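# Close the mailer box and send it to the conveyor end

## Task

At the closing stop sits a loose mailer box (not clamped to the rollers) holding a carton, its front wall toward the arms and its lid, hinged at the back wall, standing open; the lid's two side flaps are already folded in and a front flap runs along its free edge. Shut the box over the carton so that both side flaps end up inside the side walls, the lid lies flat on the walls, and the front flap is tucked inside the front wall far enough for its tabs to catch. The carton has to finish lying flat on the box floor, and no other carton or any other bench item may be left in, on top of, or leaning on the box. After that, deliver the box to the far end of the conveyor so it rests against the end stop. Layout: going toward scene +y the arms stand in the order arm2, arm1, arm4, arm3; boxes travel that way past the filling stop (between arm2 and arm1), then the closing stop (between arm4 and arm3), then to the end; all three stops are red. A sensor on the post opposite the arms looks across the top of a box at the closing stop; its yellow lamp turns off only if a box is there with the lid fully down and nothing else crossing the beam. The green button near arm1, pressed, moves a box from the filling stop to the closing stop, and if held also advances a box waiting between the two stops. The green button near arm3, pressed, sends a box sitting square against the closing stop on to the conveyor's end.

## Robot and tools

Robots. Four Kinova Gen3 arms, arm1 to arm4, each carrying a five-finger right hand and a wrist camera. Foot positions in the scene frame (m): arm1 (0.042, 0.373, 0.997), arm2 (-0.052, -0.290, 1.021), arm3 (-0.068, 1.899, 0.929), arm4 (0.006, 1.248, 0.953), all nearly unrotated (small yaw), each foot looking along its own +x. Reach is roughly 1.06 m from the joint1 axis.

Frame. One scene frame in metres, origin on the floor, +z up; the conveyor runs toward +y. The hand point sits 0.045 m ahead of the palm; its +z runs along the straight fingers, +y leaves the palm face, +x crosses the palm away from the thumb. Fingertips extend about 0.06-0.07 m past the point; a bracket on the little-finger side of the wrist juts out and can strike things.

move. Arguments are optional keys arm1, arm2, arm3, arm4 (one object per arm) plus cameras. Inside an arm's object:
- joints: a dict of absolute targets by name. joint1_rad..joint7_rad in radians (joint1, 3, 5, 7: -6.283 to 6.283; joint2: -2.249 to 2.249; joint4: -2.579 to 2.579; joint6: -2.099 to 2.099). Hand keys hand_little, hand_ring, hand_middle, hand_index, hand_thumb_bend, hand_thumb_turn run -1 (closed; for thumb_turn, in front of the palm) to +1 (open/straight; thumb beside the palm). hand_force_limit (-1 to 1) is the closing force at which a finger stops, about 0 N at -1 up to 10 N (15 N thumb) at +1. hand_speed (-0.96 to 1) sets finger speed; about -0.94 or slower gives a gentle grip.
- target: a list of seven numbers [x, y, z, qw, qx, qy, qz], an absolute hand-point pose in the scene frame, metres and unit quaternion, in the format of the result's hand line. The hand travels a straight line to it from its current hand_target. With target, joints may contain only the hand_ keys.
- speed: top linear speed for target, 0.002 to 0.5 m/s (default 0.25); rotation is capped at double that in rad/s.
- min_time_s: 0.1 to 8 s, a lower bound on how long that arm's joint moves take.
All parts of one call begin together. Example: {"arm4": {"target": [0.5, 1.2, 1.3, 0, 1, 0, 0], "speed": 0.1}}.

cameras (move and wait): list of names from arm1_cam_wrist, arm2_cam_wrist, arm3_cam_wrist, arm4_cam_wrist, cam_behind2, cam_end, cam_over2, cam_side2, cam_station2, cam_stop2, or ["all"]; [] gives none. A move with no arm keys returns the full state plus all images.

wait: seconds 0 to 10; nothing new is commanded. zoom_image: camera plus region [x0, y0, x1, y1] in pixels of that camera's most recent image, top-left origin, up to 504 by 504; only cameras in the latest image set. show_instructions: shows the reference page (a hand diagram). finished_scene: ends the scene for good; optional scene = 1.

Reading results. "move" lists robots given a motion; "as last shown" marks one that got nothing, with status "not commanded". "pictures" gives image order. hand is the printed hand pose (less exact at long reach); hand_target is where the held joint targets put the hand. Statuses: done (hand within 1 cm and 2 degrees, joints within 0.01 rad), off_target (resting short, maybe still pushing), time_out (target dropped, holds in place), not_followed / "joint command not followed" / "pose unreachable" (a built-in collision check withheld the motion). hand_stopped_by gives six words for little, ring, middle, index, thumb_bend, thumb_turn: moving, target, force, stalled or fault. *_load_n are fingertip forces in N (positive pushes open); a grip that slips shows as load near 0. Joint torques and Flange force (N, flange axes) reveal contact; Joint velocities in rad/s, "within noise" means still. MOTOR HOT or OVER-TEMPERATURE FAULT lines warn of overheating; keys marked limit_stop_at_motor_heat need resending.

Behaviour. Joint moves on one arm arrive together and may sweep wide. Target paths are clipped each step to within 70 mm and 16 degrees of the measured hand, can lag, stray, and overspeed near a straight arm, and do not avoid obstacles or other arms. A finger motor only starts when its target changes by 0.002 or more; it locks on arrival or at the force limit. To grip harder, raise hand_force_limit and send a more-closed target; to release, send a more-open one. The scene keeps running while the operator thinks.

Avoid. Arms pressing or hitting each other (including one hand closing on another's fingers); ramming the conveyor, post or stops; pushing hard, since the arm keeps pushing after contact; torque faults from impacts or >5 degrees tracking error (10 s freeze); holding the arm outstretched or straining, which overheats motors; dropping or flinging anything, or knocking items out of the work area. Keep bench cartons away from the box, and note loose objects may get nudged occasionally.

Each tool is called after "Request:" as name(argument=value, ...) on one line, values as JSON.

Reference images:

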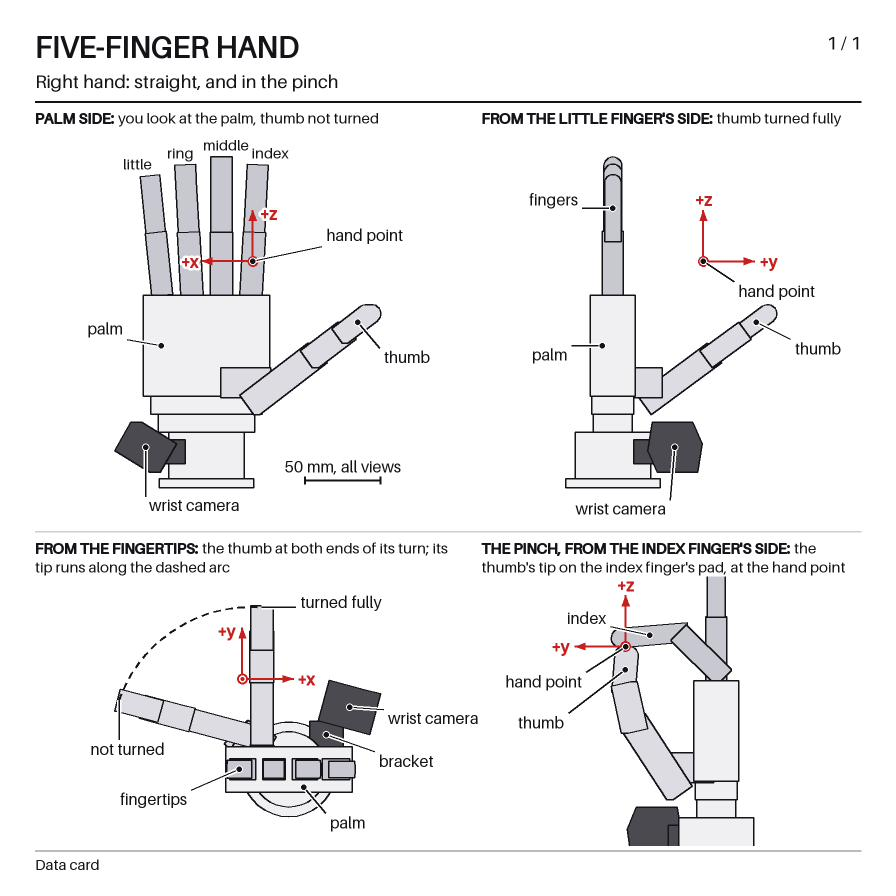

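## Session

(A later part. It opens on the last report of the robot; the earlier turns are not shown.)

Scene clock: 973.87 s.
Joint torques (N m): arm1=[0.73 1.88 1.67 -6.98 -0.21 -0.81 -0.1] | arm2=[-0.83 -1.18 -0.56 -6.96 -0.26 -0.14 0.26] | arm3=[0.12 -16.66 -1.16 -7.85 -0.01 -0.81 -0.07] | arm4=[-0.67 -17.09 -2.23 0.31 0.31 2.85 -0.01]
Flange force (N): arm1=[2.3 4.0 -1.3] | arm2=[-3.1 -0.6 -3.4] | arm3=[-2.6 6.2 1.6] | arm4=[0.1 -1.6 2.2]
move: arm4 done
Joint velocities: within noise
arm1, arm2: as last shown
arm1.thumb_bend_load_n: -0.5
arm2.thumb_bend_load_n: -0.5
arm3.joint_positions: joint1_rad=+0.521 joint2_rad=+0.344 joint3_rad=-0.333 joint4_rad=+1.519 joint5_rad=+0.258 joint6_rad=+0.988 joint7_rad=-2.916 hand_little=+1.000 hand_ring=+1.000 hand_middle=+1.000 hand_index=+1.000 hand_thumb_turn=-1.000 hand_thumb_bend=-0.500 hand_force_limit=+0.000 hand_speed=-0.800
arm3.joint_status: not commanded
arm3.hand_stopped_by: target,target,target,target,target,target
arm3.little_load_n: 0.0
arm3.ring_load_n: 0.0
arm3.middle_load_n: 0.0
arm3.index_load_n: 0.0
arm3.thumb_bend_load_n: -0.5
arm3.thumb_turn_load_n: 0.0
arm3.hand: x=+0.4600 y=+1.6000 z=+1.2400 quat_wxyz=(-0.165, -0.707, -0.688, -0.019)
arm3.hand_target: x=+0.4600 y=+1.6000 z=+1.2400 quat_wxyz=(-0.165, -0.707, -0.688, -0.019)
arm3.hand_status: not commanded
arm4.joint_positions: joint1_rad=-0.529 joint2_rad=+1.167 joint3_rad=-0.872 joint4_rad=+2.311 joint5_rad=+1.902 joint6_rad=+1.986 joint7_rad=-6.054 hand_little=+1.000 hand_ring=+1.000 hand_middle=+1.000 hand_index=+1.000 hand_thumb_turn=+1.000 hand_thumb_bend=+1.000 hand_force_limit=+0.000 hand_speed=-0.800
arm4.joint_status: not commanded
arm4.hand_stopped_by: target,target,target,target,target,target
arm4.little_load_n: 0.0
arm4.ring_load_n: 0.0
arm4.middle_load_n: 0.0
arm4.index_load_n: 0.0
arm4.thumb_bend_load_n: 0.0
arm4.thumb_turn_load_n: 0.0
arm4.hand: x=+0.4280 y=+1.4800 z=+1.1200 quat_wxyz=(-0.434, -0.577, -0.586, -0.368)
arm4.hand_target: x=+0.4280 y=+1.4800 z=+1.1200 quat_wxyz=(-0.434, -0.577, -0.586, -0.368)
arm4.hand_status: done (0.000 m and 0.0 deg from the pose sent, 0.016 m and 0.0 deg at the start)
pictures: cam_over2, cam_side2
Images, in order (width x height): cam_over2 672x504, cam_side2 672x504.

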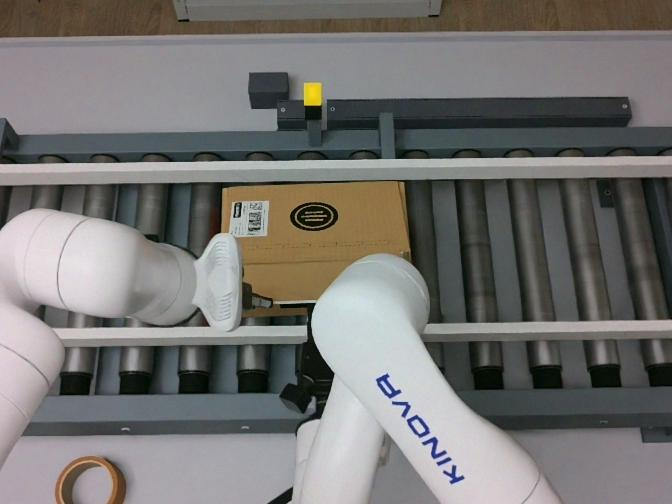

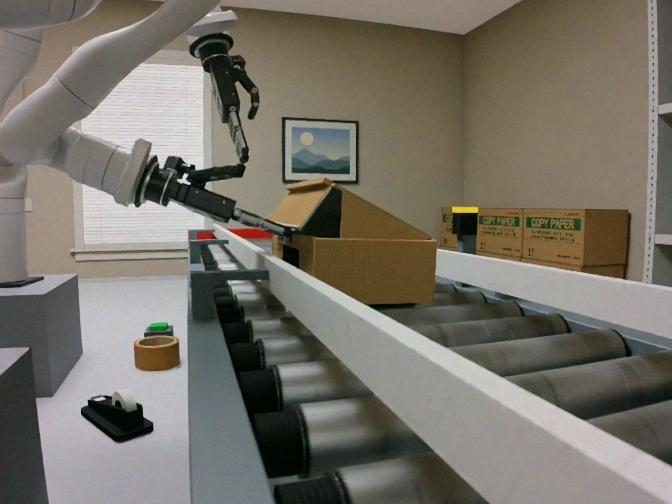

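Request:
move(arm4={"target": [0.36, 1.48, 1.128, 0.434, 0.577, 0.586, 0.368], "speed": 0.1})

Request:
move(arm4={"target": [0.40, 1.43, 1.22, 0.0432, 0.6929, 0.7058, 0.1410], "speed": 0.2}, cameras=["cam_side2", "cam_over2", "cam_station2", "cam_stop2"])

Request:
zoom_image(camera="cam_side2", region=[220, 110, 460, 310])

Request:
zoom_image(camera="cam_station2", region=[230, 220, 480, 370])

Scene clock: 998.87 s.
Joint torques (N m): arm1=[0.68 1.76 1.66 -6.94 -0.2 -0.82 -0.09] | arm2=[-0.85 -1.18 -0.53 -6.94 -0.25 -0.12 0.28] | arm3=[0.05 -16.66 -1.16 -7.84 -0.01 -0.85 -0.01] | arm4=[-0.67 -15.61 -2.21 0.98 -0.37 2.39 -0.08]
Flange force (N): arm1=[2.1 4.3 -1.6] | arm2=[-3.1 -0.3 -3.4] | arm3=[-2.6 6.3 1.5] | arm4=[1.2 0.0 2.9]
move: arm4 done
Joint velocities: within noise
arm1, arm2, arm3: as last shown
arm1.little_load_n: 0.5
arm1.thumb_bend_load_n: 0.0
arm2.thumb_bend_load_n: 0.0
arm3.thumb_bend_load_n: 0.0
arm4.joint_positions: joint1_rad=-0.701 joint2_rad=+1.202 joint3_rad=-0.966 joint4_rad=+2.364 joint5_rad=+1.648 joint6_rad=+2.093 joint7_rad=-6.260 hand_little=+1.000 hand_ring=+1.000 hand_middle=+1.000 hand_index=+1.000 hand_thumb_turn=+1.000 hand_thumb_bend=+1.000 hand_force_limit=+0.000 hand_speed=-0.800
arm4.joint_status: not commanded
arm4.hand_stopped_by: target,target,target,target,target,target
arm4.little_load_n: 0.0
arm4.ring_load_n: 0.0
arm4.middle_load_n: 0.0
arm4.index_load_n: 0.0
arm4.thumb_bend_load_n: 0.0
arm4.thumb_turn_load_n: 0.0
arm4.hand: x=+0.3600 y=+1.4800 z=+1.1280 quat_wxyz=(-0.434, -0.577, -0.586, -0.368)
arm4.hand_target: x=+0.3600 y=+1.4800 z=+1.1280 quat_wxyz=(-0.434, -0.577, -0.586, -0.368)
arm4.hand_status: done (0.000 m and 0.0 deg from the pose sent, 0.068 m and 0.0 deg at the start)
pictures: none

Scene clock: 1001.93 s.
Joint torques (N m): arm1=[0.76 1.87 1.68 -6.96 -0.21 -0.83 -0.1] | arm2=[-0.82 -1.17 -0.53 -6.88 -0.24 -0.1 0.27] | arm3=[0.04 -16.63 -1.16 -7.85 -0.03 -0.85 -0.04] | arm4=[-0.75 -12.03 -5.84 -5.3 0.48 -0.05 -0.08]
Flange force (N): arm1=[2.3 4.1 -1.5] | arm2=[-3.2 -0.3 -3.6] | arm3=[-2.7 6.1 1.5] | arm4=[-2.2 2.0 0.1]
move: arm4 done
Joint velocities: within noise
arm1, arm2, arm3: as last shown
arm1.little_load_n: 0.0
arm4.joint_positions: joint1_rad=+0.538 joint2_rad=+0.918 joint3_rad=-2.028 joint4_rad=+1.956 joint5_rad=+1.073 joint6_rad=+1.576 joint7_rad=-4.862 hand_little=+1.000 hand_ring=+1.000 hand_middle=+1.000 hand_index=+1.000 hand_thumb_turn=+1.000 hand_thumb_bend=+1.000 hand_force_limit=+0.000 hand_speed=-0.800
arm4.joint_status: not commanded
arm4.hand_stopped_by: target,target,target,target,target,target
arm4.little_load_n: 0.0
arm4.ring_load_n: 0.0
arm4.middle_load_n: 0.0
arm4.index_load_n: 0.0
arm4.thumb_bend_load_n: 0.0
arm4.thumb_turn_load_n: 0.0
arm4.hand: x=+0.4000 y=+1.4300 z=+1.2200 quat_wxyz=(-0.043, -0.693, -0.706, -0.141)
arm4.hand_target: x=+0.4000 y=+1.4300 z=+1.2200 quat_wxyz=(-0.043, -0.693, -0.706, -0.141)
arm4.hand_status: done (0.000 m and 0.0 deg from the pose sent, 0.112 m and 55.7 deg at the start)
pictures: cam_over2, cam_side2, cam_station2, cam_stop2
Images, in order (width x height): cam_over2 672x504, cam_side2 672x504, cam_station2 672x504, cam_stop2 672x504.

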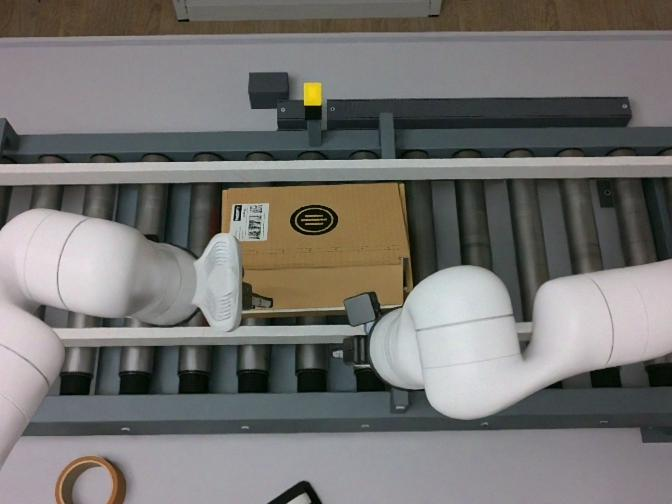

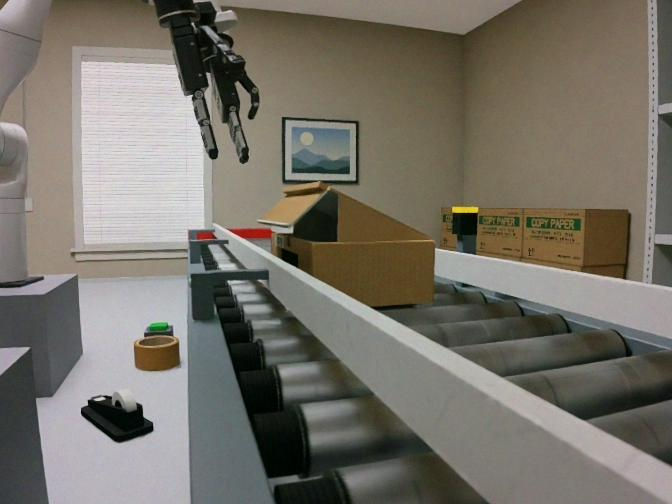

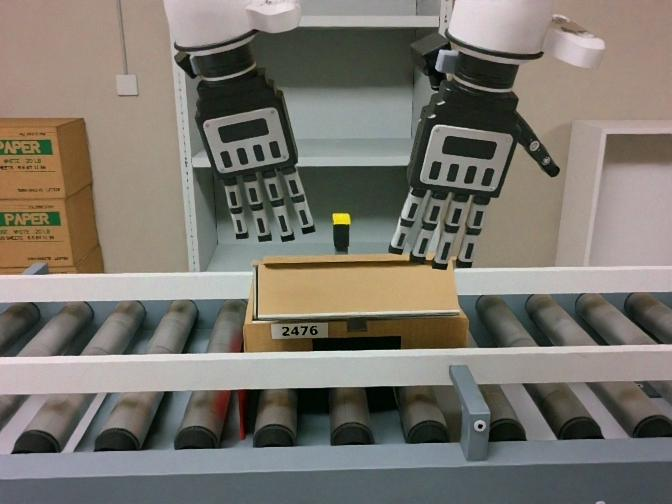

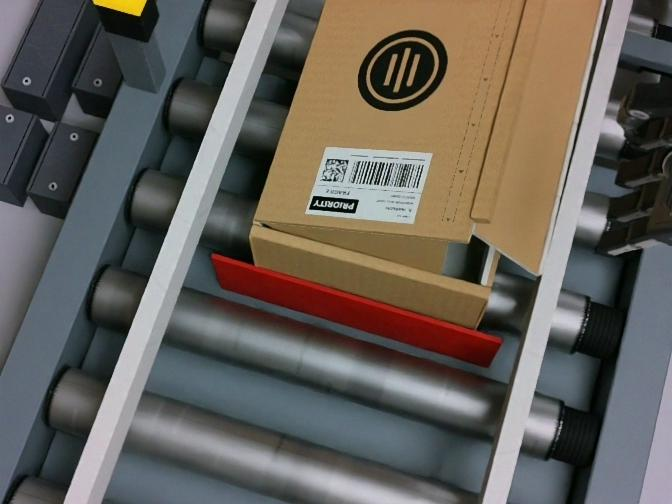

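Scaled by 2.100 from the camera's image (finer frame: 960x720).

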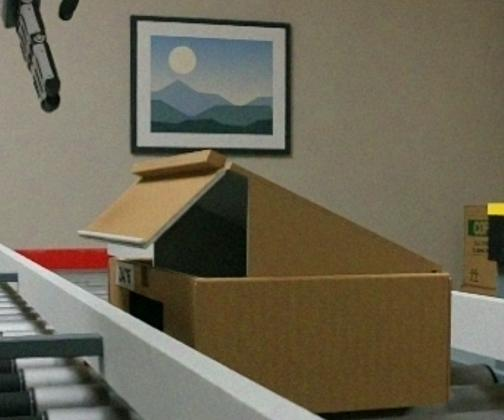

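Scaled by 2.016 from the camera's image (finer frame: 960x720).

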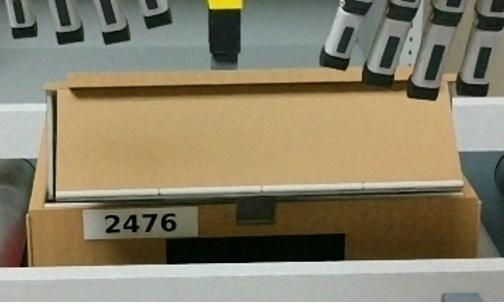

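Request:
move(arm4={"target": [0.480, 1.395, 1.16, 0.0432, 0.6929, 0.7058, 0.1410], "speed": 0.2}, arm3={"target": [0.480, 1.572, 1.17, 0.1651, 0.7068, 0.6876, 0.0185], "speed": 0.2})

Request:
move(arm4={"target": [0.4962, 1.395, 1.1275, 0.0432, 0.6929, 0.7058, 0.1410], "speed": 0.1}, arm3={"target": [0.4977, 1.572, 1.1427, 0.1651, 0.7068, 0.6876, 0.0185], "speed": 0.1})

Request:
move(arm4={"target": [0.5069, 1.395, 1.1196, 0.0432, 0.6929, 0.7058, 0.1410], "speed": 0.05}, arm3={"target": [0.5084, 1.572, 1.1348, 0.1651, 0.7068, 0.6876, 0.0185], "speed": 0.05}, cameras=["cam_side2", "cam_over2", "cam_station2", "cam_stop2"])

Request:
zoom_image(camera="cam_side2", region=[220, 110, 460, 310])

Request:
zoom_image(camera="cam_station2", region=[230, 220, 480, 370])

Request:
zoom_image(camera="cam_stop2", region=[420, 80, 660, 320])

Scene clock: 1031.47 s.
Joint torques (N m): arm1=[0.72 1.82 1.64 -6.97 -0.22 -0.81 -0.07] | arm2=[-0.85 -1.17 -0.55 -6.88 -0.26 -0.1 0.24] | arm3=[0.1 -18.48 -1.32 -7.3 -0.04 -0.83 -0.01] | arm4=[-0.78 -14.47 -6.9 -4.11 0.41 -0.14 -0.03]
Flange force (N): arm1=[2.2 4.1 -1.4] | arm2=[-3.2 -0.5 -3.6] | arm3=[-2.5 5.9 2.6] | arm4=[-2.2 1.2 0.7]
move: arm3 done; arm4 done
Joint velocities: within noise
arm1, arm2: as last shown
arm1.ring_load_n: -0.5
arm2.thumb_bend_load_n: -0.5
arm3.joint_positions: joint1_rad=+0.525 joint2_rad=+0.472 joint3_rad=-0.305 joint4_rad=+1.559 joint5_rad=+0.310 joint6_rad=+0.824 joint7_rad=-2.934 hand_little=+1.000 hand_ring=+1.000 hand_middle=+1.000 hand_index=+1.000 hand_thumb_turn=-1.000 hand_thumb_bend=-0.500 hand_force_limit=+0.000 hand_speed=-0.800
arm3.joint_status: not commanded
arm3.hand_stopped_by: target,target,target,target,target,target
arm3.little_load_n: 0.0
arm3.ring_load_n: 0.0
arm3.middle_load_n: 0.0
arm3.index_load_n: 0.0
arm3.thumb_bend_load_n: 0.0
arm3.thumb_turn_load_n: 0.0
arm3.hand: x=+0.4800 y=+1.5720 z=+1.1700 quat_wxyz=(-0.165, -0.707, -0.688, -0.018)
arm3.hand_target: x=+0.4800 y=+1.5720 z=+1.1700 quat_wxyz=(-0.165, -0.707, -0.688, -0.019)
arm3.hand_status: done (0.000 m and 0.0 deg from the pose sent, 0.078 m and 0.0 deg at the start)
arm4.joint_positions: joint1_rad=+0.608 joint2_rad=+1.093 joint3_rad=-1.899 joint4_rad=+1.928 joint5_rad=+1.260 joint6_rad=+1.538 joint7_rad=-4.684 hand_little=+1.000 hand_ring=+1.000 hand_middle=+1.000 hand_index=+1.000 hand_thumb_turn=+1.000 hand_thumb_bend=+1.000 hand_force_limit=+0.000 hand_speed=-0.800
arm4.joint_status: not commanded
arm4.hand_stopped_by: target,target,target,target,target,target
arm4.little_load_n: 0.0
arm4.ring_load_n: 0.0
arm4.middle_load_n: 0.0
arm4.index_load_n: 0.0
arm4.thumb_bend_load_n: 0.0
arm4.thumb_turn_load_n: 0.0
arm4.hand: x=+0.4800 y=+1.3950 z=+1.1600 quat_wxyz=(-0.043, -0.693, -0.706, -0.141)
arm4.hand_target: x=+0.4800 y=+1.3950 z=+1.1600 quat_wxyz=(-0.043, -0.693, -0.706, -0.141)
arm4.hand_status: done (0.000 m and 0.0 deg from the pose sent, 0.106 m and 0.0 deg at the start)
pictures: none

Scene clock: 1032.43 s.
Joint torques (N m): arm1=[0.72 1.77 1.65 -6.99 -0.2 -0.79 -0.1] | arm2=[-0.79 -1.16 -0.46 -6.92 -0.23 -0.09 0.26] | arm3=[0.12 -19.34 -1.35 -7.14 -0.03 -0.84 -0.03] | arm4=[-0.68 -14.87 -6.98 -3.42 0.23 -0.09 -0.06]
Flange force (N): arm1=[2.1 4.1 -1.3] | arm2=[-3.1 -0.2 -3.4] | arm3=[-2.2 5.7 2.9] | arm4=[-1.6 1.6 0.4]
move: arm3 done; arm4 done
Joint velocities: within noise
arm1, arm2: as last shown
arm1.ring_load_n: 0.0
arm2.thumb_bend_load_n: 0.0
arm3.joint_positions: joint1_rad=+0.490 joint2_rad=+0.534 joint3_rad=-0.287 joint4_rad=+1.549 joint5_rad=+0.340 joint6_rad=+0.776 joint7_rad=-2.974 hand_little=+1.000 hand_ring=+1.000 hand_middle=+1.000 hand_index=+1.000 hand_thumb_turn=-1.000 hand_thumb_bend=-0.500 hand_force_limit=+0.000 hand_speed=-0.800
arm3.joint_status: not commanded
arm3.hand_stopped_by: target,target,target,target,target,target
arm3.little_load_n: 0.0
arm3.ring_load_n: 0.0
arm3.middle_load_n: 0.0
arm3.index_load_n: -0.5
arm3.thumb_bend_load_n: 0.0
arm3.thumb_turn_load_n: 0.0
arm3.hand: x=+0.4977 y=+1.5720 z=+1.1427 quat_wxyz=(-0.165, -0.707, -0.688, -0.019)
arm3.hand_target: x=+0.4977 y=+1.5720 z=+1.1427 quat_wxyz=(-0.165, -0.707, -0.688, -0.019)
arm3.hand_status: done (0.000 m and 0.0 deg from the pose sent, 0.033 m and 0.0 deg at the start)
arm4.joint_positions: joint1_rad=+0.595 joint2_rad=+1.152 joint3_rad=-1.834 joint4_rad=+1.937 joint5_rad=+1.337 joint6_rad=+1.505 joint7_rad=-4.677 hand_little=+1.000 hand_ring=+1.000 hand_middle=+1.000 hand_index=+1.000 hand_thumb_turn=+1.000 hand_thumb_bend=+1.000 hand_force_limit=+0.000 hand_speed=-0.800
arm4.joint_status: not commanded
arm4.hand_stopped_by: target,target,target,target,target,target
arm4.little_load_n: 0.0
arm4.ring_load_n: 0.0
arm4.middle_load_n: -0.5
arm4.index_load_n: 0.0
arm4.thumb_bend_load_n: 0.0
arm4.thumb_turn_load_n: 0.0
arm4.hand: x=+0.4962 y=+1.3950 z=+1.1275 quat_wxyz=(-0.043, -0.693, -0.706, -0.141)
arm4.hand_target: x=+0.4962 y=+1.3950 z=+1.1275 quat_wxyz=(-0.043, -0.693, -0.706, -0.141)
arm4.hand_status: done (0.000 m and 0.0 deg from the pose sent, 0.036 m and 0.0 deg at the start)
pictures: none

Scene clock: 1033.40 s.
Joint torques (N m): arm1=[0.78 1.78 1.64 -6.99 -0.19 -0.79 -0.13] | arm2=[-0.88 -1.15 -0.52 -6.93 -0.23 -0.11 0.25] | arm3=[0.1 -19.67 -1.28 -7.09 0 -0.81 -0.01] | arm4=[-0.7 -15.41 -7.22 -3.35 0.38 -0.08 -0.05]
Flange force (N): arm1=[2.0 4.0 -1.3] | arm2=[-3.1 -0.4 -3.4] | arm3=[-2.1 5.5 2.7] | arm4=[-1.8 1.2 0.7]
move: arm3 done; arm4 done
Joint velocities: within noise
arm1, arm2: as last shown
arm3.joint_positions: joint1_rad=+0.473 joint2_rad=+0.562 joint3_rad=-0.280 joint4_rad=+1.527 joint5_rad=+0.350 joint6_rad=+0.772 joint7_rad=-2.988 hand_little=+1.000 hand_ring=+1.000 hand_middle=+1.000 hand_index=+1.000 hand_thumb_turn=-1.000 hand_thumb_bend=-0.500 hand_force_limit=+0.000 hand_speed=-0.800
arm3.joint_status: not commanded
arm3.hand_stopped_by: target,target,target,target,target,target
arm3.little_load_n: 0.0
arm3.ring_load_n: 0.0
arm3.middle_load_n: 0.0
arm3.index_load_n: 0.0
arm3.thumb_bend_load_n: 0.0
arm3.thumb_turn_load_n: 0.0
arm3.hand: x=+0.5084 y=+1.5720 z=+1.1348 quat_wxyz=(-0.165, -0.707, -0.688, -0.018)
arm3.hand_target: x=+0.5084 y=+1.5720 z=+1.1348 quat_wxyz=(-0.165, -0.707, -0.688, -0.018)
arm3.hand_status: done (0.000 m and 0.0 deg from the pose sent, 0.013 m and 0.0 deg at the start)
arm4.joint_positions: joint1_rad=+0.590 joint2_rad=+1.172 joint3_rad=-1.813 joint4_rad=+1.917 joint5_rad=+1.361 joint6_rad=+1.498 joint7_rad=-4.655 hand_little=+1.000 hand_ring=+1.000 hand_middle=+1.000 hand_index=+1.000 hand_thumb_turn=+1.000 hand_thumb_bend=+1.000 hand_force_limit=+0.000 hand_speed=-0.800
arm4.joint_status: not commanded
arm4.hand_stopped_by: target,target,target,target,target,target
arm4.little_load_n: 0.0
arm4.ring_load_n: 0.0
arm4.middle_load_n: 0.0
arm4.index_load_n: 0.0
arm4.thumb_bend_load_n: 0.0
arm4.thumb_turn_load_n: 0.0
arm4.hand: x=+0.5069 y=+1.3950 z=+1.1196 quat_wxyz=(-0.043, -0.693, -0.706, -0.141)
arm4.hand_target: x=+0.5069 y=+1.3950 z=+1.1196 quat_wxyz=(-0.043, -0.693, -0.706, -0.141)
arm4.hand_status: done (0.000 m and 0.0 deg from the pose sent, 0.013 m and 0.0 deg at the start)
pictures: cam_over2, cam_side2, cam_station2, cam_stop2
Images, in order (width x height): cam_over2 672x504, cam_side2 672x504, cam_station2 672x504, cam_stop2 672x504.

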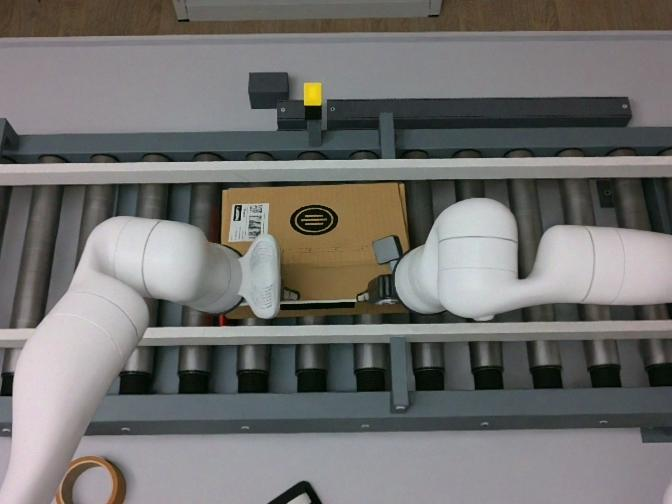

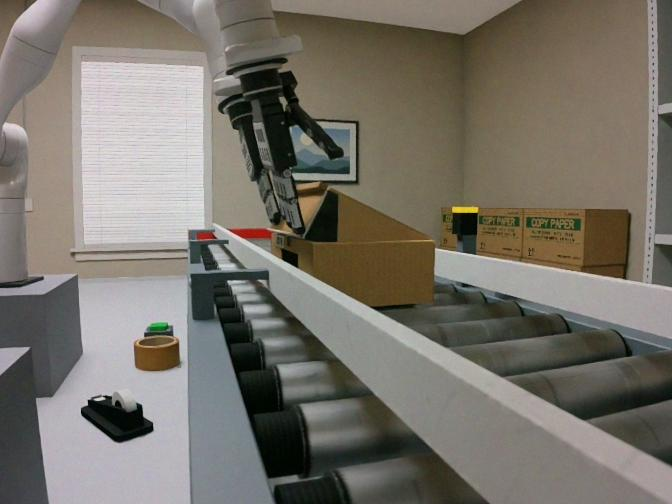

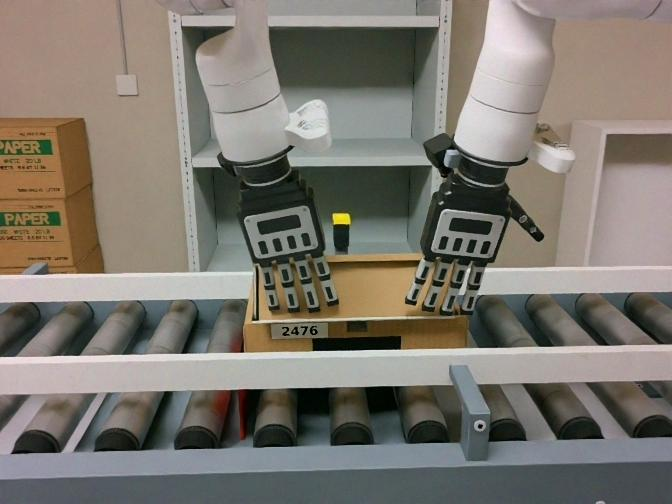

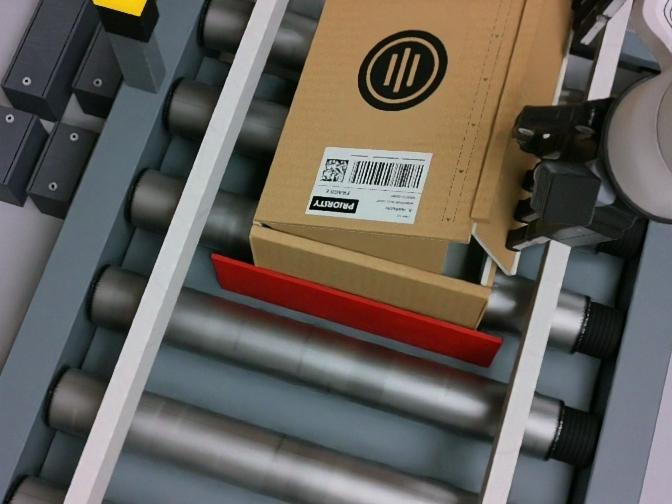

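Scaled by 2.100 from the camera's image (finer frame: 960x720).

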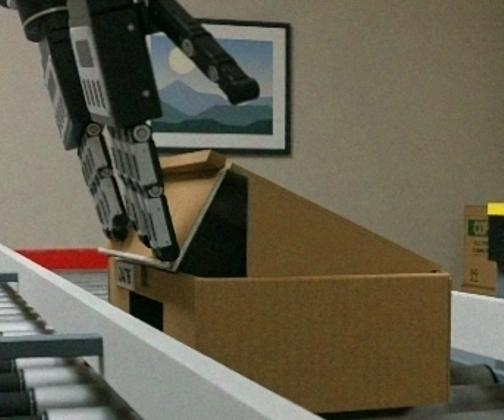

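Scaled by 2.016 from the camera's image (finer frame: 960x720).

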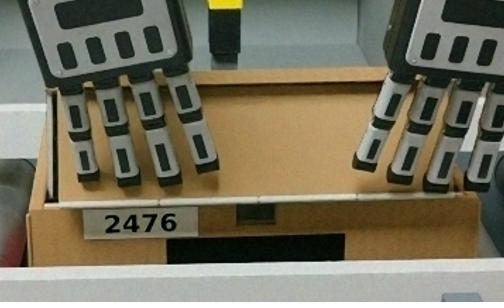

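Scaled by 2.100 from the camera's image (finer frame: 960x720).

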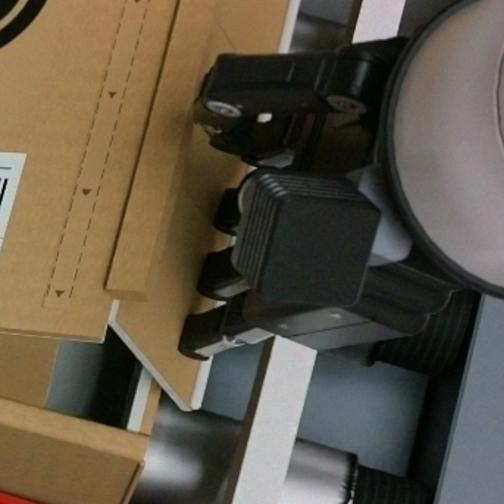

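Request:
move(arm4={"target": [0.5166, 1.395, 1.117, 0.0432, 0.6929, 0.7058, 0.1410], "speed": 0.04}, arm3={"target": [0.5181, 1.572, 1.1322, 0.1651, 0.7068, 0.6876, 0.0185], "speed": 0.04}, cameras=["cam_side2", "cam_over2", "cam_station2", "cam_stop2"])

Request:
zoom_image(camera="cam_side2", region=[220, 110, 460, 310])

Request:
zoom_image(camera="cam_station2", region=[230, 220, 480, 370])

Request:
zoom_image(camera="cam_stop2", region=[420, 80, 660, 320])

Scene clock: 1042.67 s.
Joint torques (N m): arm1=[0.7 1.81 1.73 -6.95 -0.23 -0.81 -0.05] | arm2=[-0.82 -1.15 -0.53 -6.9 -0.2 -0.09 0.27] | arm3=[-0.21 -17.21 -1.37 -7.32 0.02 -1.93 -0.05] | arm4=[-0.77 -15.84 -7.49 -3.29 0.43 -0.18 -0.11]
Flange force (N): arm1=[2.3 4.4 -1.5] | arm2=[-3.1 -0.3 -3.5] | arm3=[-1.7 2.8 -4.3] | arm4=[-2.1 1.3 1.0]
move: arm3 done; arm4 done
Joint velocities: within noise
arm1.joint_positions: joint1_rad=+0.188 joint2_rad=-0.497 joint3_rad=-0.064 joint4_rad=+1.452 joint5_rad=-0.081 joint6_rad=+1.952 joint7_rad=-2.148 hand_little=+1.000 hand_ring=+1.000 hand_middle=+1.000 hand_index=+1.000 hand_thumb_turn=+1.000 hand_thumb_bend=+1.000 hand_force_limit=+0.000 hand_speed=-0.800
arm1.joint_status: not commanded
arm1.hand_stopped_by: target,target,target,target,target,target
arm1.little_load_n: 0.0
arm1.ring_load_n: 0.0
arm1.middle_load_n: 0.0
arm1.index_load_n: 0.0
arm1.thumb_bend_load_n: 0.0
arm1.thumb_turn_load_n: -0.5
arm1.hand: x=+0.2339 y=+0.3901 z=+1.5338 quat_wxyz=(-0.103, -0.305, -0.945, -0.055)
arm1.hand_target: x=+0.2339 y=+0.3901 z=+1.5338 quat_wxyz=(-0.103, -0.305, -0.945, -0.055)
arm1.hand_status: not commanded
arm2.joint_positions: joint1_rad=+0.239 joint2_rad=-0.396 joint3_rad=-0.058 joint4_rad=+1.564 joint5_rad=-0.065 joint6_rad=+1.956 joint7_rad=-1.827 hand_little=+1.000 hand_ring=+1.000 hand_middle=+1.000 hand_index=+1.000 hand_thumb_turn=+1.000 hand_thumb_bend=+1.000 hand_force_limit=+0.000 hand_speed=-0.800
arm2.joint_status: not commanded
arm2.hand_stopped_by: target,target,target,target,target,target
arm2.little_load_n: 0.0
arm2.ring_load_n: 0.0
arm2.middle_load_n: 0.0
arm2.index_load_n: 0.0
arm2.thumb_bend_load_n: 0.0
arm2.thumb_turn_load_n: 0.0
arm2.hand: x=+0.1278 y=-0.2881 z=+1.4988 quat_wxyz=(-0.012, -0.254, -0.967, -0.017)
arm2.hand_target: x=+0.1278 y=-0.2881 z=+1.4988 quat_wxyz=(-0.012, -0.254, -0.967, -0.017)
arm2.hand_status: not commanded
arm3.joint_positions: joint1_rad=+0.459 joint2_rad=+0.583 joint3_rad=-0.276 joint4_rad=+1.499 joint5_rad=+0.354 joint6_rad=+0.781 joint7_rad=-2.995 hand_little=+1.000 hand_ring=+1.000 hand_middle=+1.000 hand_index=+1.000 hand_thumb_turn=-1.000 hand_thumb_bend=-0.500 hand_force_limit=+0.000 hand_speed=-0.800
arm3.joint_status: not commanded
arm3.hand_stopped_by: target,target,target,target,target,target
arm3.little_load_n: 0.0
arm3.ring_load_n: 0.0
arm3.middle_load_n: 0.0
arm3.index_load_n: 0.5
arm3.thumb_bend_load_n: 0.0
arm3.thumb_turn_load_n: 0.0
arm3.hand: x=+0.5181 y=+1.5720 z=+1.1322 quat_wxyz=(-0.165, -0.707, -0.688, -0.018)
arm3.hand_target: x=+0.5181 y=+1.5720 z=+1.1322 quat_wxyz=(-0.165, -0.707, -0.688, -0.018)
arm3.hand_status: done (0.000 m and 0.0 deg from the pose sent, 0.010 m and 0.0 deg at the start)
arm4.joint_positions: joint1_rad=+0.586 joint2_rad=+1.183 joint3_rad=-1.801 joint4_rad=+1.892 joint5_rad=+1.374 joint6_rad=+1.497 joint7_rad=-4.630 hand_little=+1.000 hand_ring=+1.000 hand_middle=+1.000 hand_index=+1.000 hand_thumb_turn=+1.000 hand_thumb_bend=+1.000 hand_force_limit=+0.000 hand_speed=-0.800
arm4.joint_status: not commanded
arm4.hand_stopped_by: target,target,target,target,target,target
arm4.little_load_n: 0.0
arm4.ring_load_n: 0.0
arm4.middle_load_n: 0.0
arm4.index_load_n: 0.0
arm4.thumb_bend_load_n: 0.0
arm4.thumb_turn_load_n: 0.0
arm4.hand: x=+0.5166 y=+1.3950 z=+1.1170 quat_wxyz=(-0.043, -0.693, -0.706, -0.141)
arm4.hand_target: x=+0.5166 y=+1.3950 z=+1.1170 quat_wxyz=(-0.043, -0.693, -0.706, -0.141)
arm4.hand_status: done (0.000 m and 0.0 deg from the pose sent, 0.010 m and 0.0 deg at the start)
pictures: cam_over2, cam_side2, cam_station2, cam_stop2
Images, in order (width x height): cam_over2 672x504, cam_side2 672x504, cam_station2 672x504, cam_stop2 672x504.

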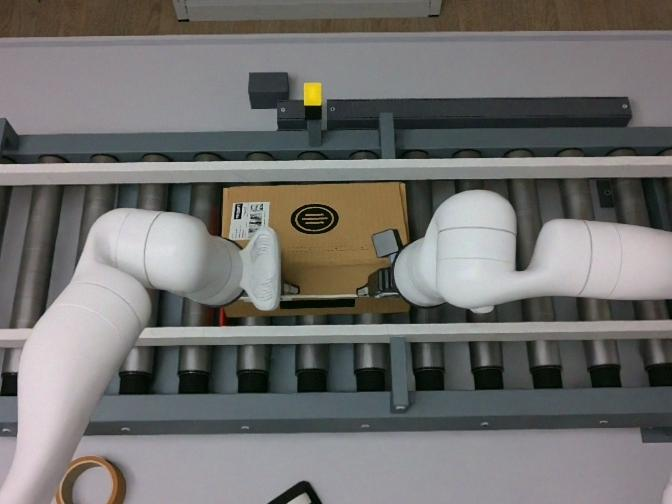

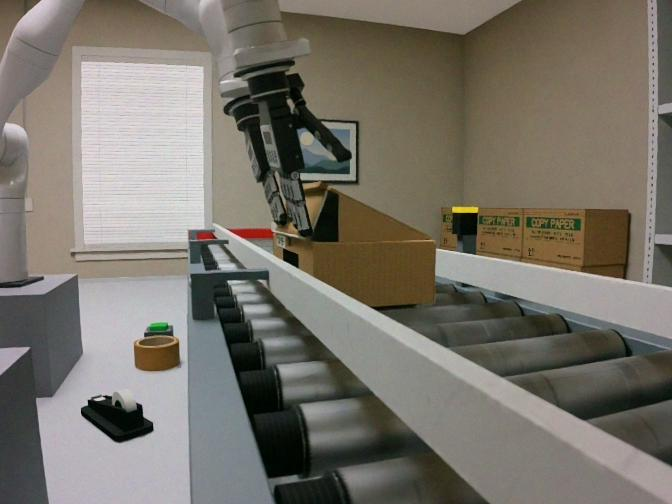

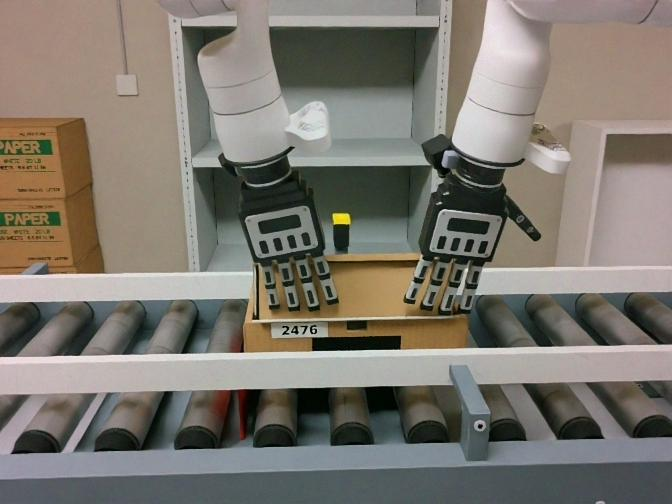

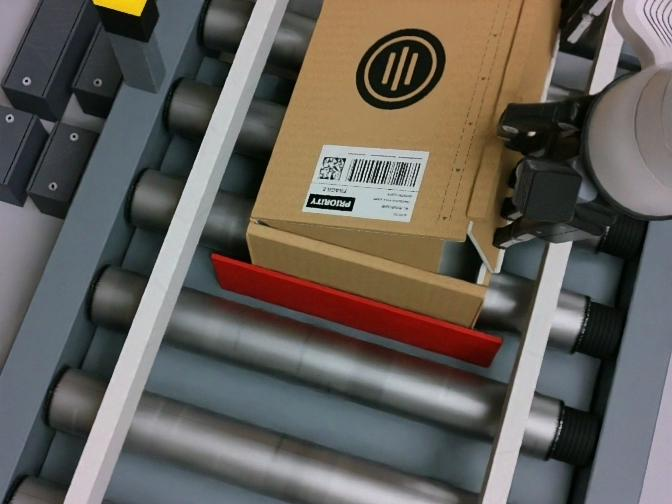

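Scaled by 2.100 from the camera's image (finer frame: 960x720).

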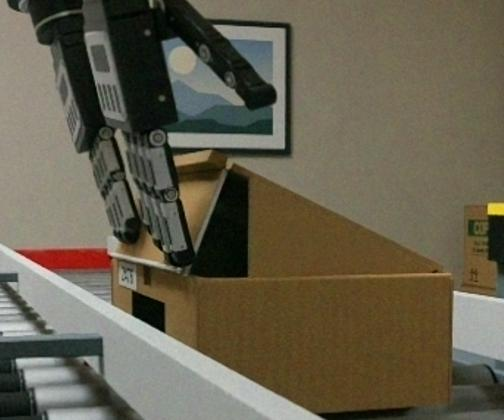

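Scaled by 2.016 from the camera's image (finer frame: 960x720).

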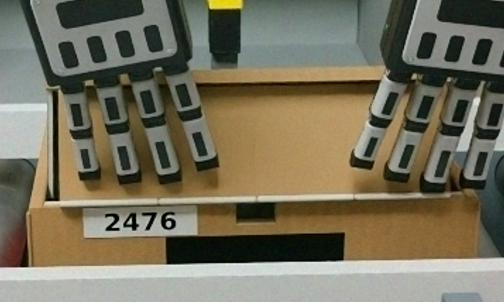

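Scaled by 2.100 from the camera's image (finer frame: 960x720).

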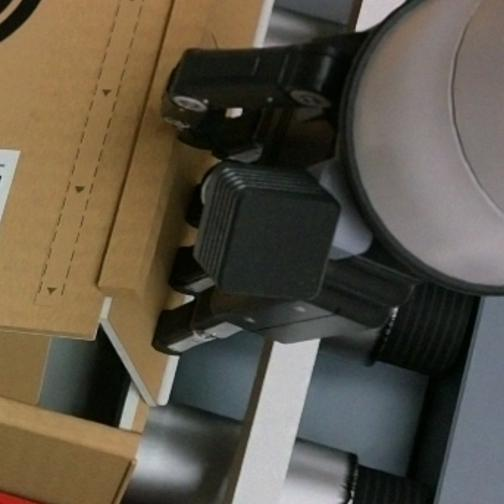

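Request:
move(arm4={"target": [0.5252, 1.395, 1.116, 0.0432, 0.6929, 0.7058, 0.1410], "speed": 0.04}, arm3={"target": [0.5267, 1.572, 1.1322, 0.1651, 0.7068, 0.6876, 0.0185], "speed": 0.04}, cameras=["cam_side2", "cam_over2", "cam_station2", "cam_stop2"])

Request:
zoom_image(camera="cam_side2", region=[220, 110, 460, 310])

Request:
zoom_image(camera="cam_station2", region=[230, 220, 480, 370])

Request:
zoom_image(camera="cam_stop2", region=[420, 80, 660, 320])

Scene clock: 1056.70 s.
Joint torques (N m): arm1=[0.75 1.72 1.65 -6.96 -0.2 -0.81 -0.11] | arm2=[-0.85 -1.17 -0.53 -6.93 -0.22 -0.13 0.25] | arm3=[-0.62 -17.33 -1.78 -7.03 -0.15 -1.83 -0.03] | arm4=[-0.73 -14.71 -6.15 -3.48 1.03 -0.4 -0.07]
Flange force (N): arm1=[1.9 4.1 -1.5] | arm2=[-3.1 -0.4 -3.5] | arm3=[-2.5 3.1 -4.2] | arm4=[-2.4 -0.7 -4.8]
move: arm3 done; arm4 done
Joint velocities: within noise
arm1, arm2: as last shown
arm1.thumb_turn_load_n: 0.0
arm2.thumb_bend_load_n: -0.5
arm3.joint_positions: joint1_rad=+0.448 joint2_rad=+0.599 joint3_rad=-0.275 joint4_rad=+1.469 joint5_rad=+0.356 joint6_rad=+0.795 joint7_rad=-2.999 hand_little=+1.000 hand_ring=+1.000 hand_middle=+1.000 hand_index=+1.000 hand_thumb_turn=-1.000 hand_thumb_bend=-0.500 hand_force_limit=+0.000 hand_speed=-0.800
arm3.joint_status: not commanded
arm3.hand_stopped_by: target,target,target,target,target,target
arm3.little_load_n: 0.0
arm3.ring_load_n: 0.0
arm3.middle_load_n: 0.5
arm3.index_load_n: 0.0
arm3.thumb_bend_load_n: 0.0
arm3.thumb_turn_load_n: 0.0
arm3.hand: x=+0.5267 y=+1.5720 z=+1.1322 quat_wxyz=(-0.165, -0.707, -0.688, -0.018)
arm3.hand_target: x=+0.5267 y=+1.5720 z=+1.1322 quat_wxyz=(-0.165, -0.707, -0.688, -0.018)
arm3.hand_status: done (0.000 m and 0.0 deg from the pose sent, 0.009 m and 0.0 deg at the start)
arm4.joint_positions: joint1_rad=+0.582 joint2_rad=+1.190 joint3_rad=-1.793 joint4_rad=+1.868 joint5_rad=+1.381 joint6_rad=+1.498 joint7_rad=-4.607 hand_little=+1.000 hand_ring=+1.000 hand_middle=+1.000 hand_index=+1.000 hand_thumb_turn=+1.000 hand_thumb_bend=+1.000 hand_force_limit=+0.000 hand_speed=-0.800
arm4.joint_status: not commanded
arm4.hand_stopped_by: target,target,target,target,target,target
arm4.little_load_n: 0.0
arm4.ring_load_n: 0.0
arm4.middle_load_n: 0.0
arm4.index_load_n: 0.0
arm4.thumb_bend_load_n: 0.0
arm4.thumb_turn_load_n: 0.0
arm4.hand: x=+0.5252 y=+1.3950 z=+1.1160 quat_wxyz=(-0.043, -0.693, -0.706, -0.141)
arm4.hand_target: x=+0.5252 y=+1.3950 z=+1.1160 quat_wxyz=(-0.043, -0.693, -0.706, -0.141)
arm4.hand_status: done (0.000 m and 0.0 deg from the pose sent, 0.009 m and 0.0 deg at the start)
pictures: cam_over2, cam_side2, cam_station2, cam_stop2
Images, in order (width x height): cam_over2 672x504, cam_side2 672x504, cam_station2 672x504, cam_stop2 672x504.

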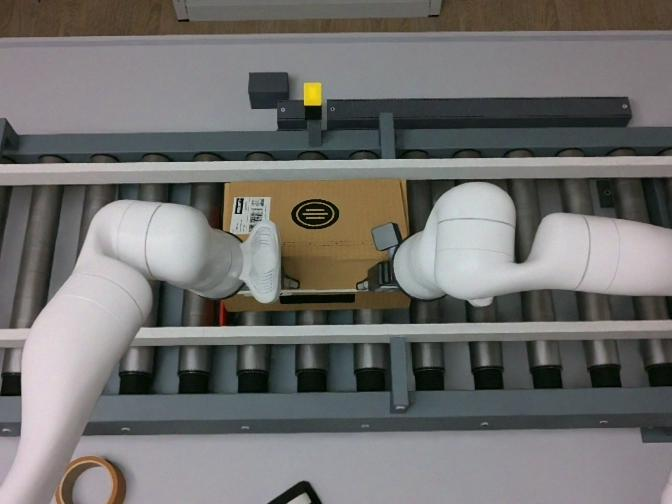

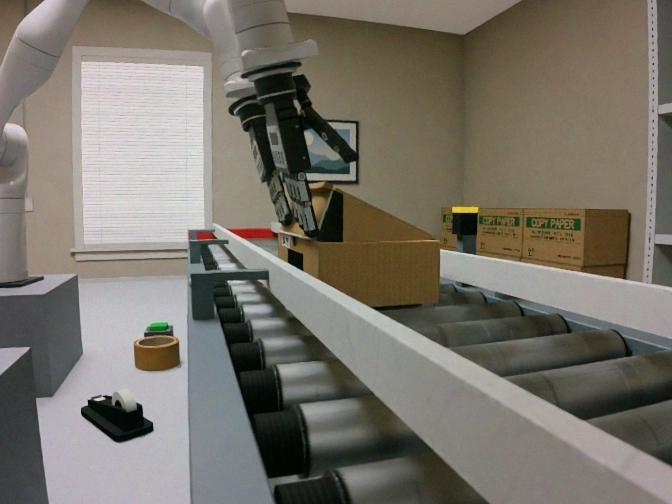

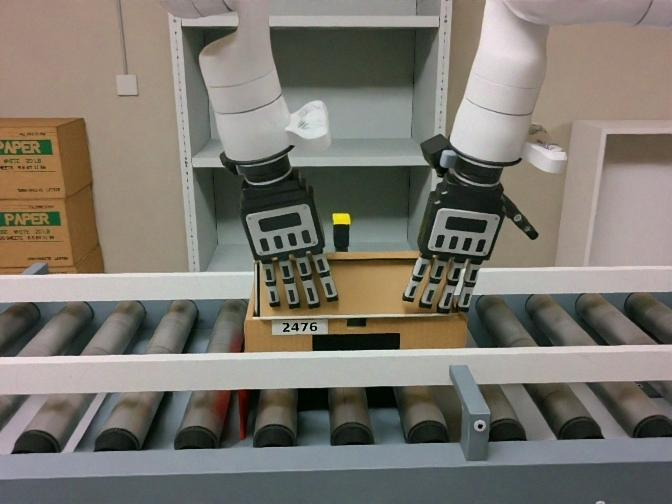

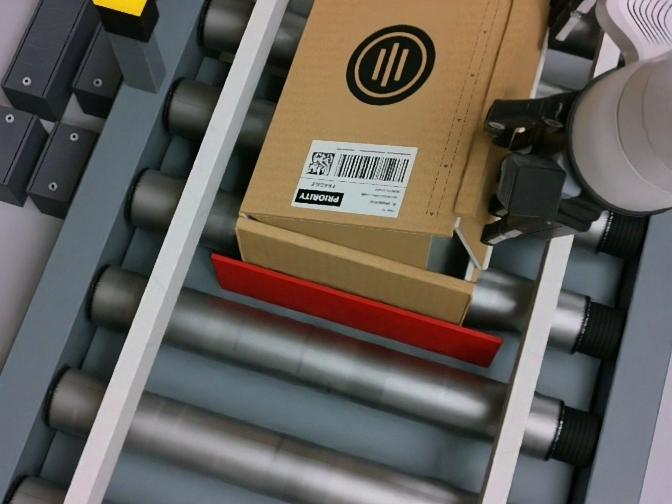

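Scaled by 2.100 from the camera's image (finer frame: 960x720).

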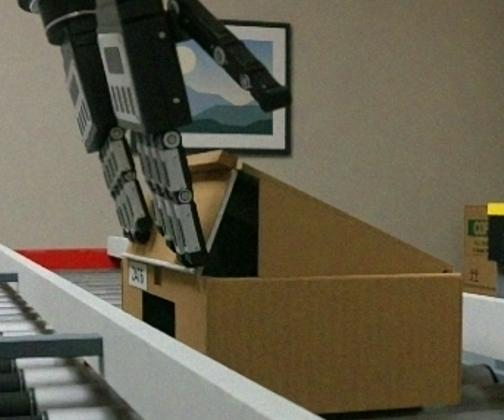

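Scaled by 2.016 from the camera's image (finer frame: 960x720).

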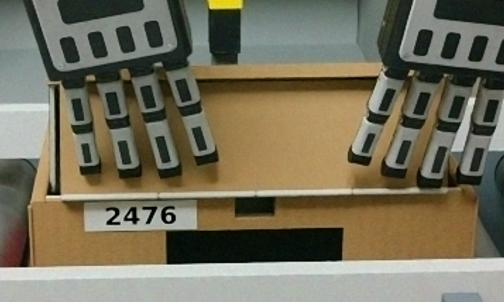

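Scaled by 2.100 from the camera's image (finer frame: 960x720).

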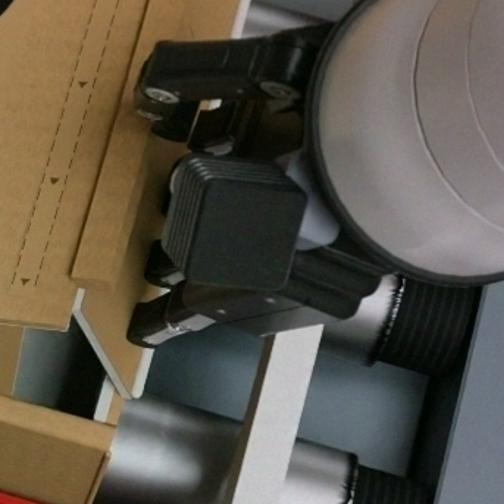

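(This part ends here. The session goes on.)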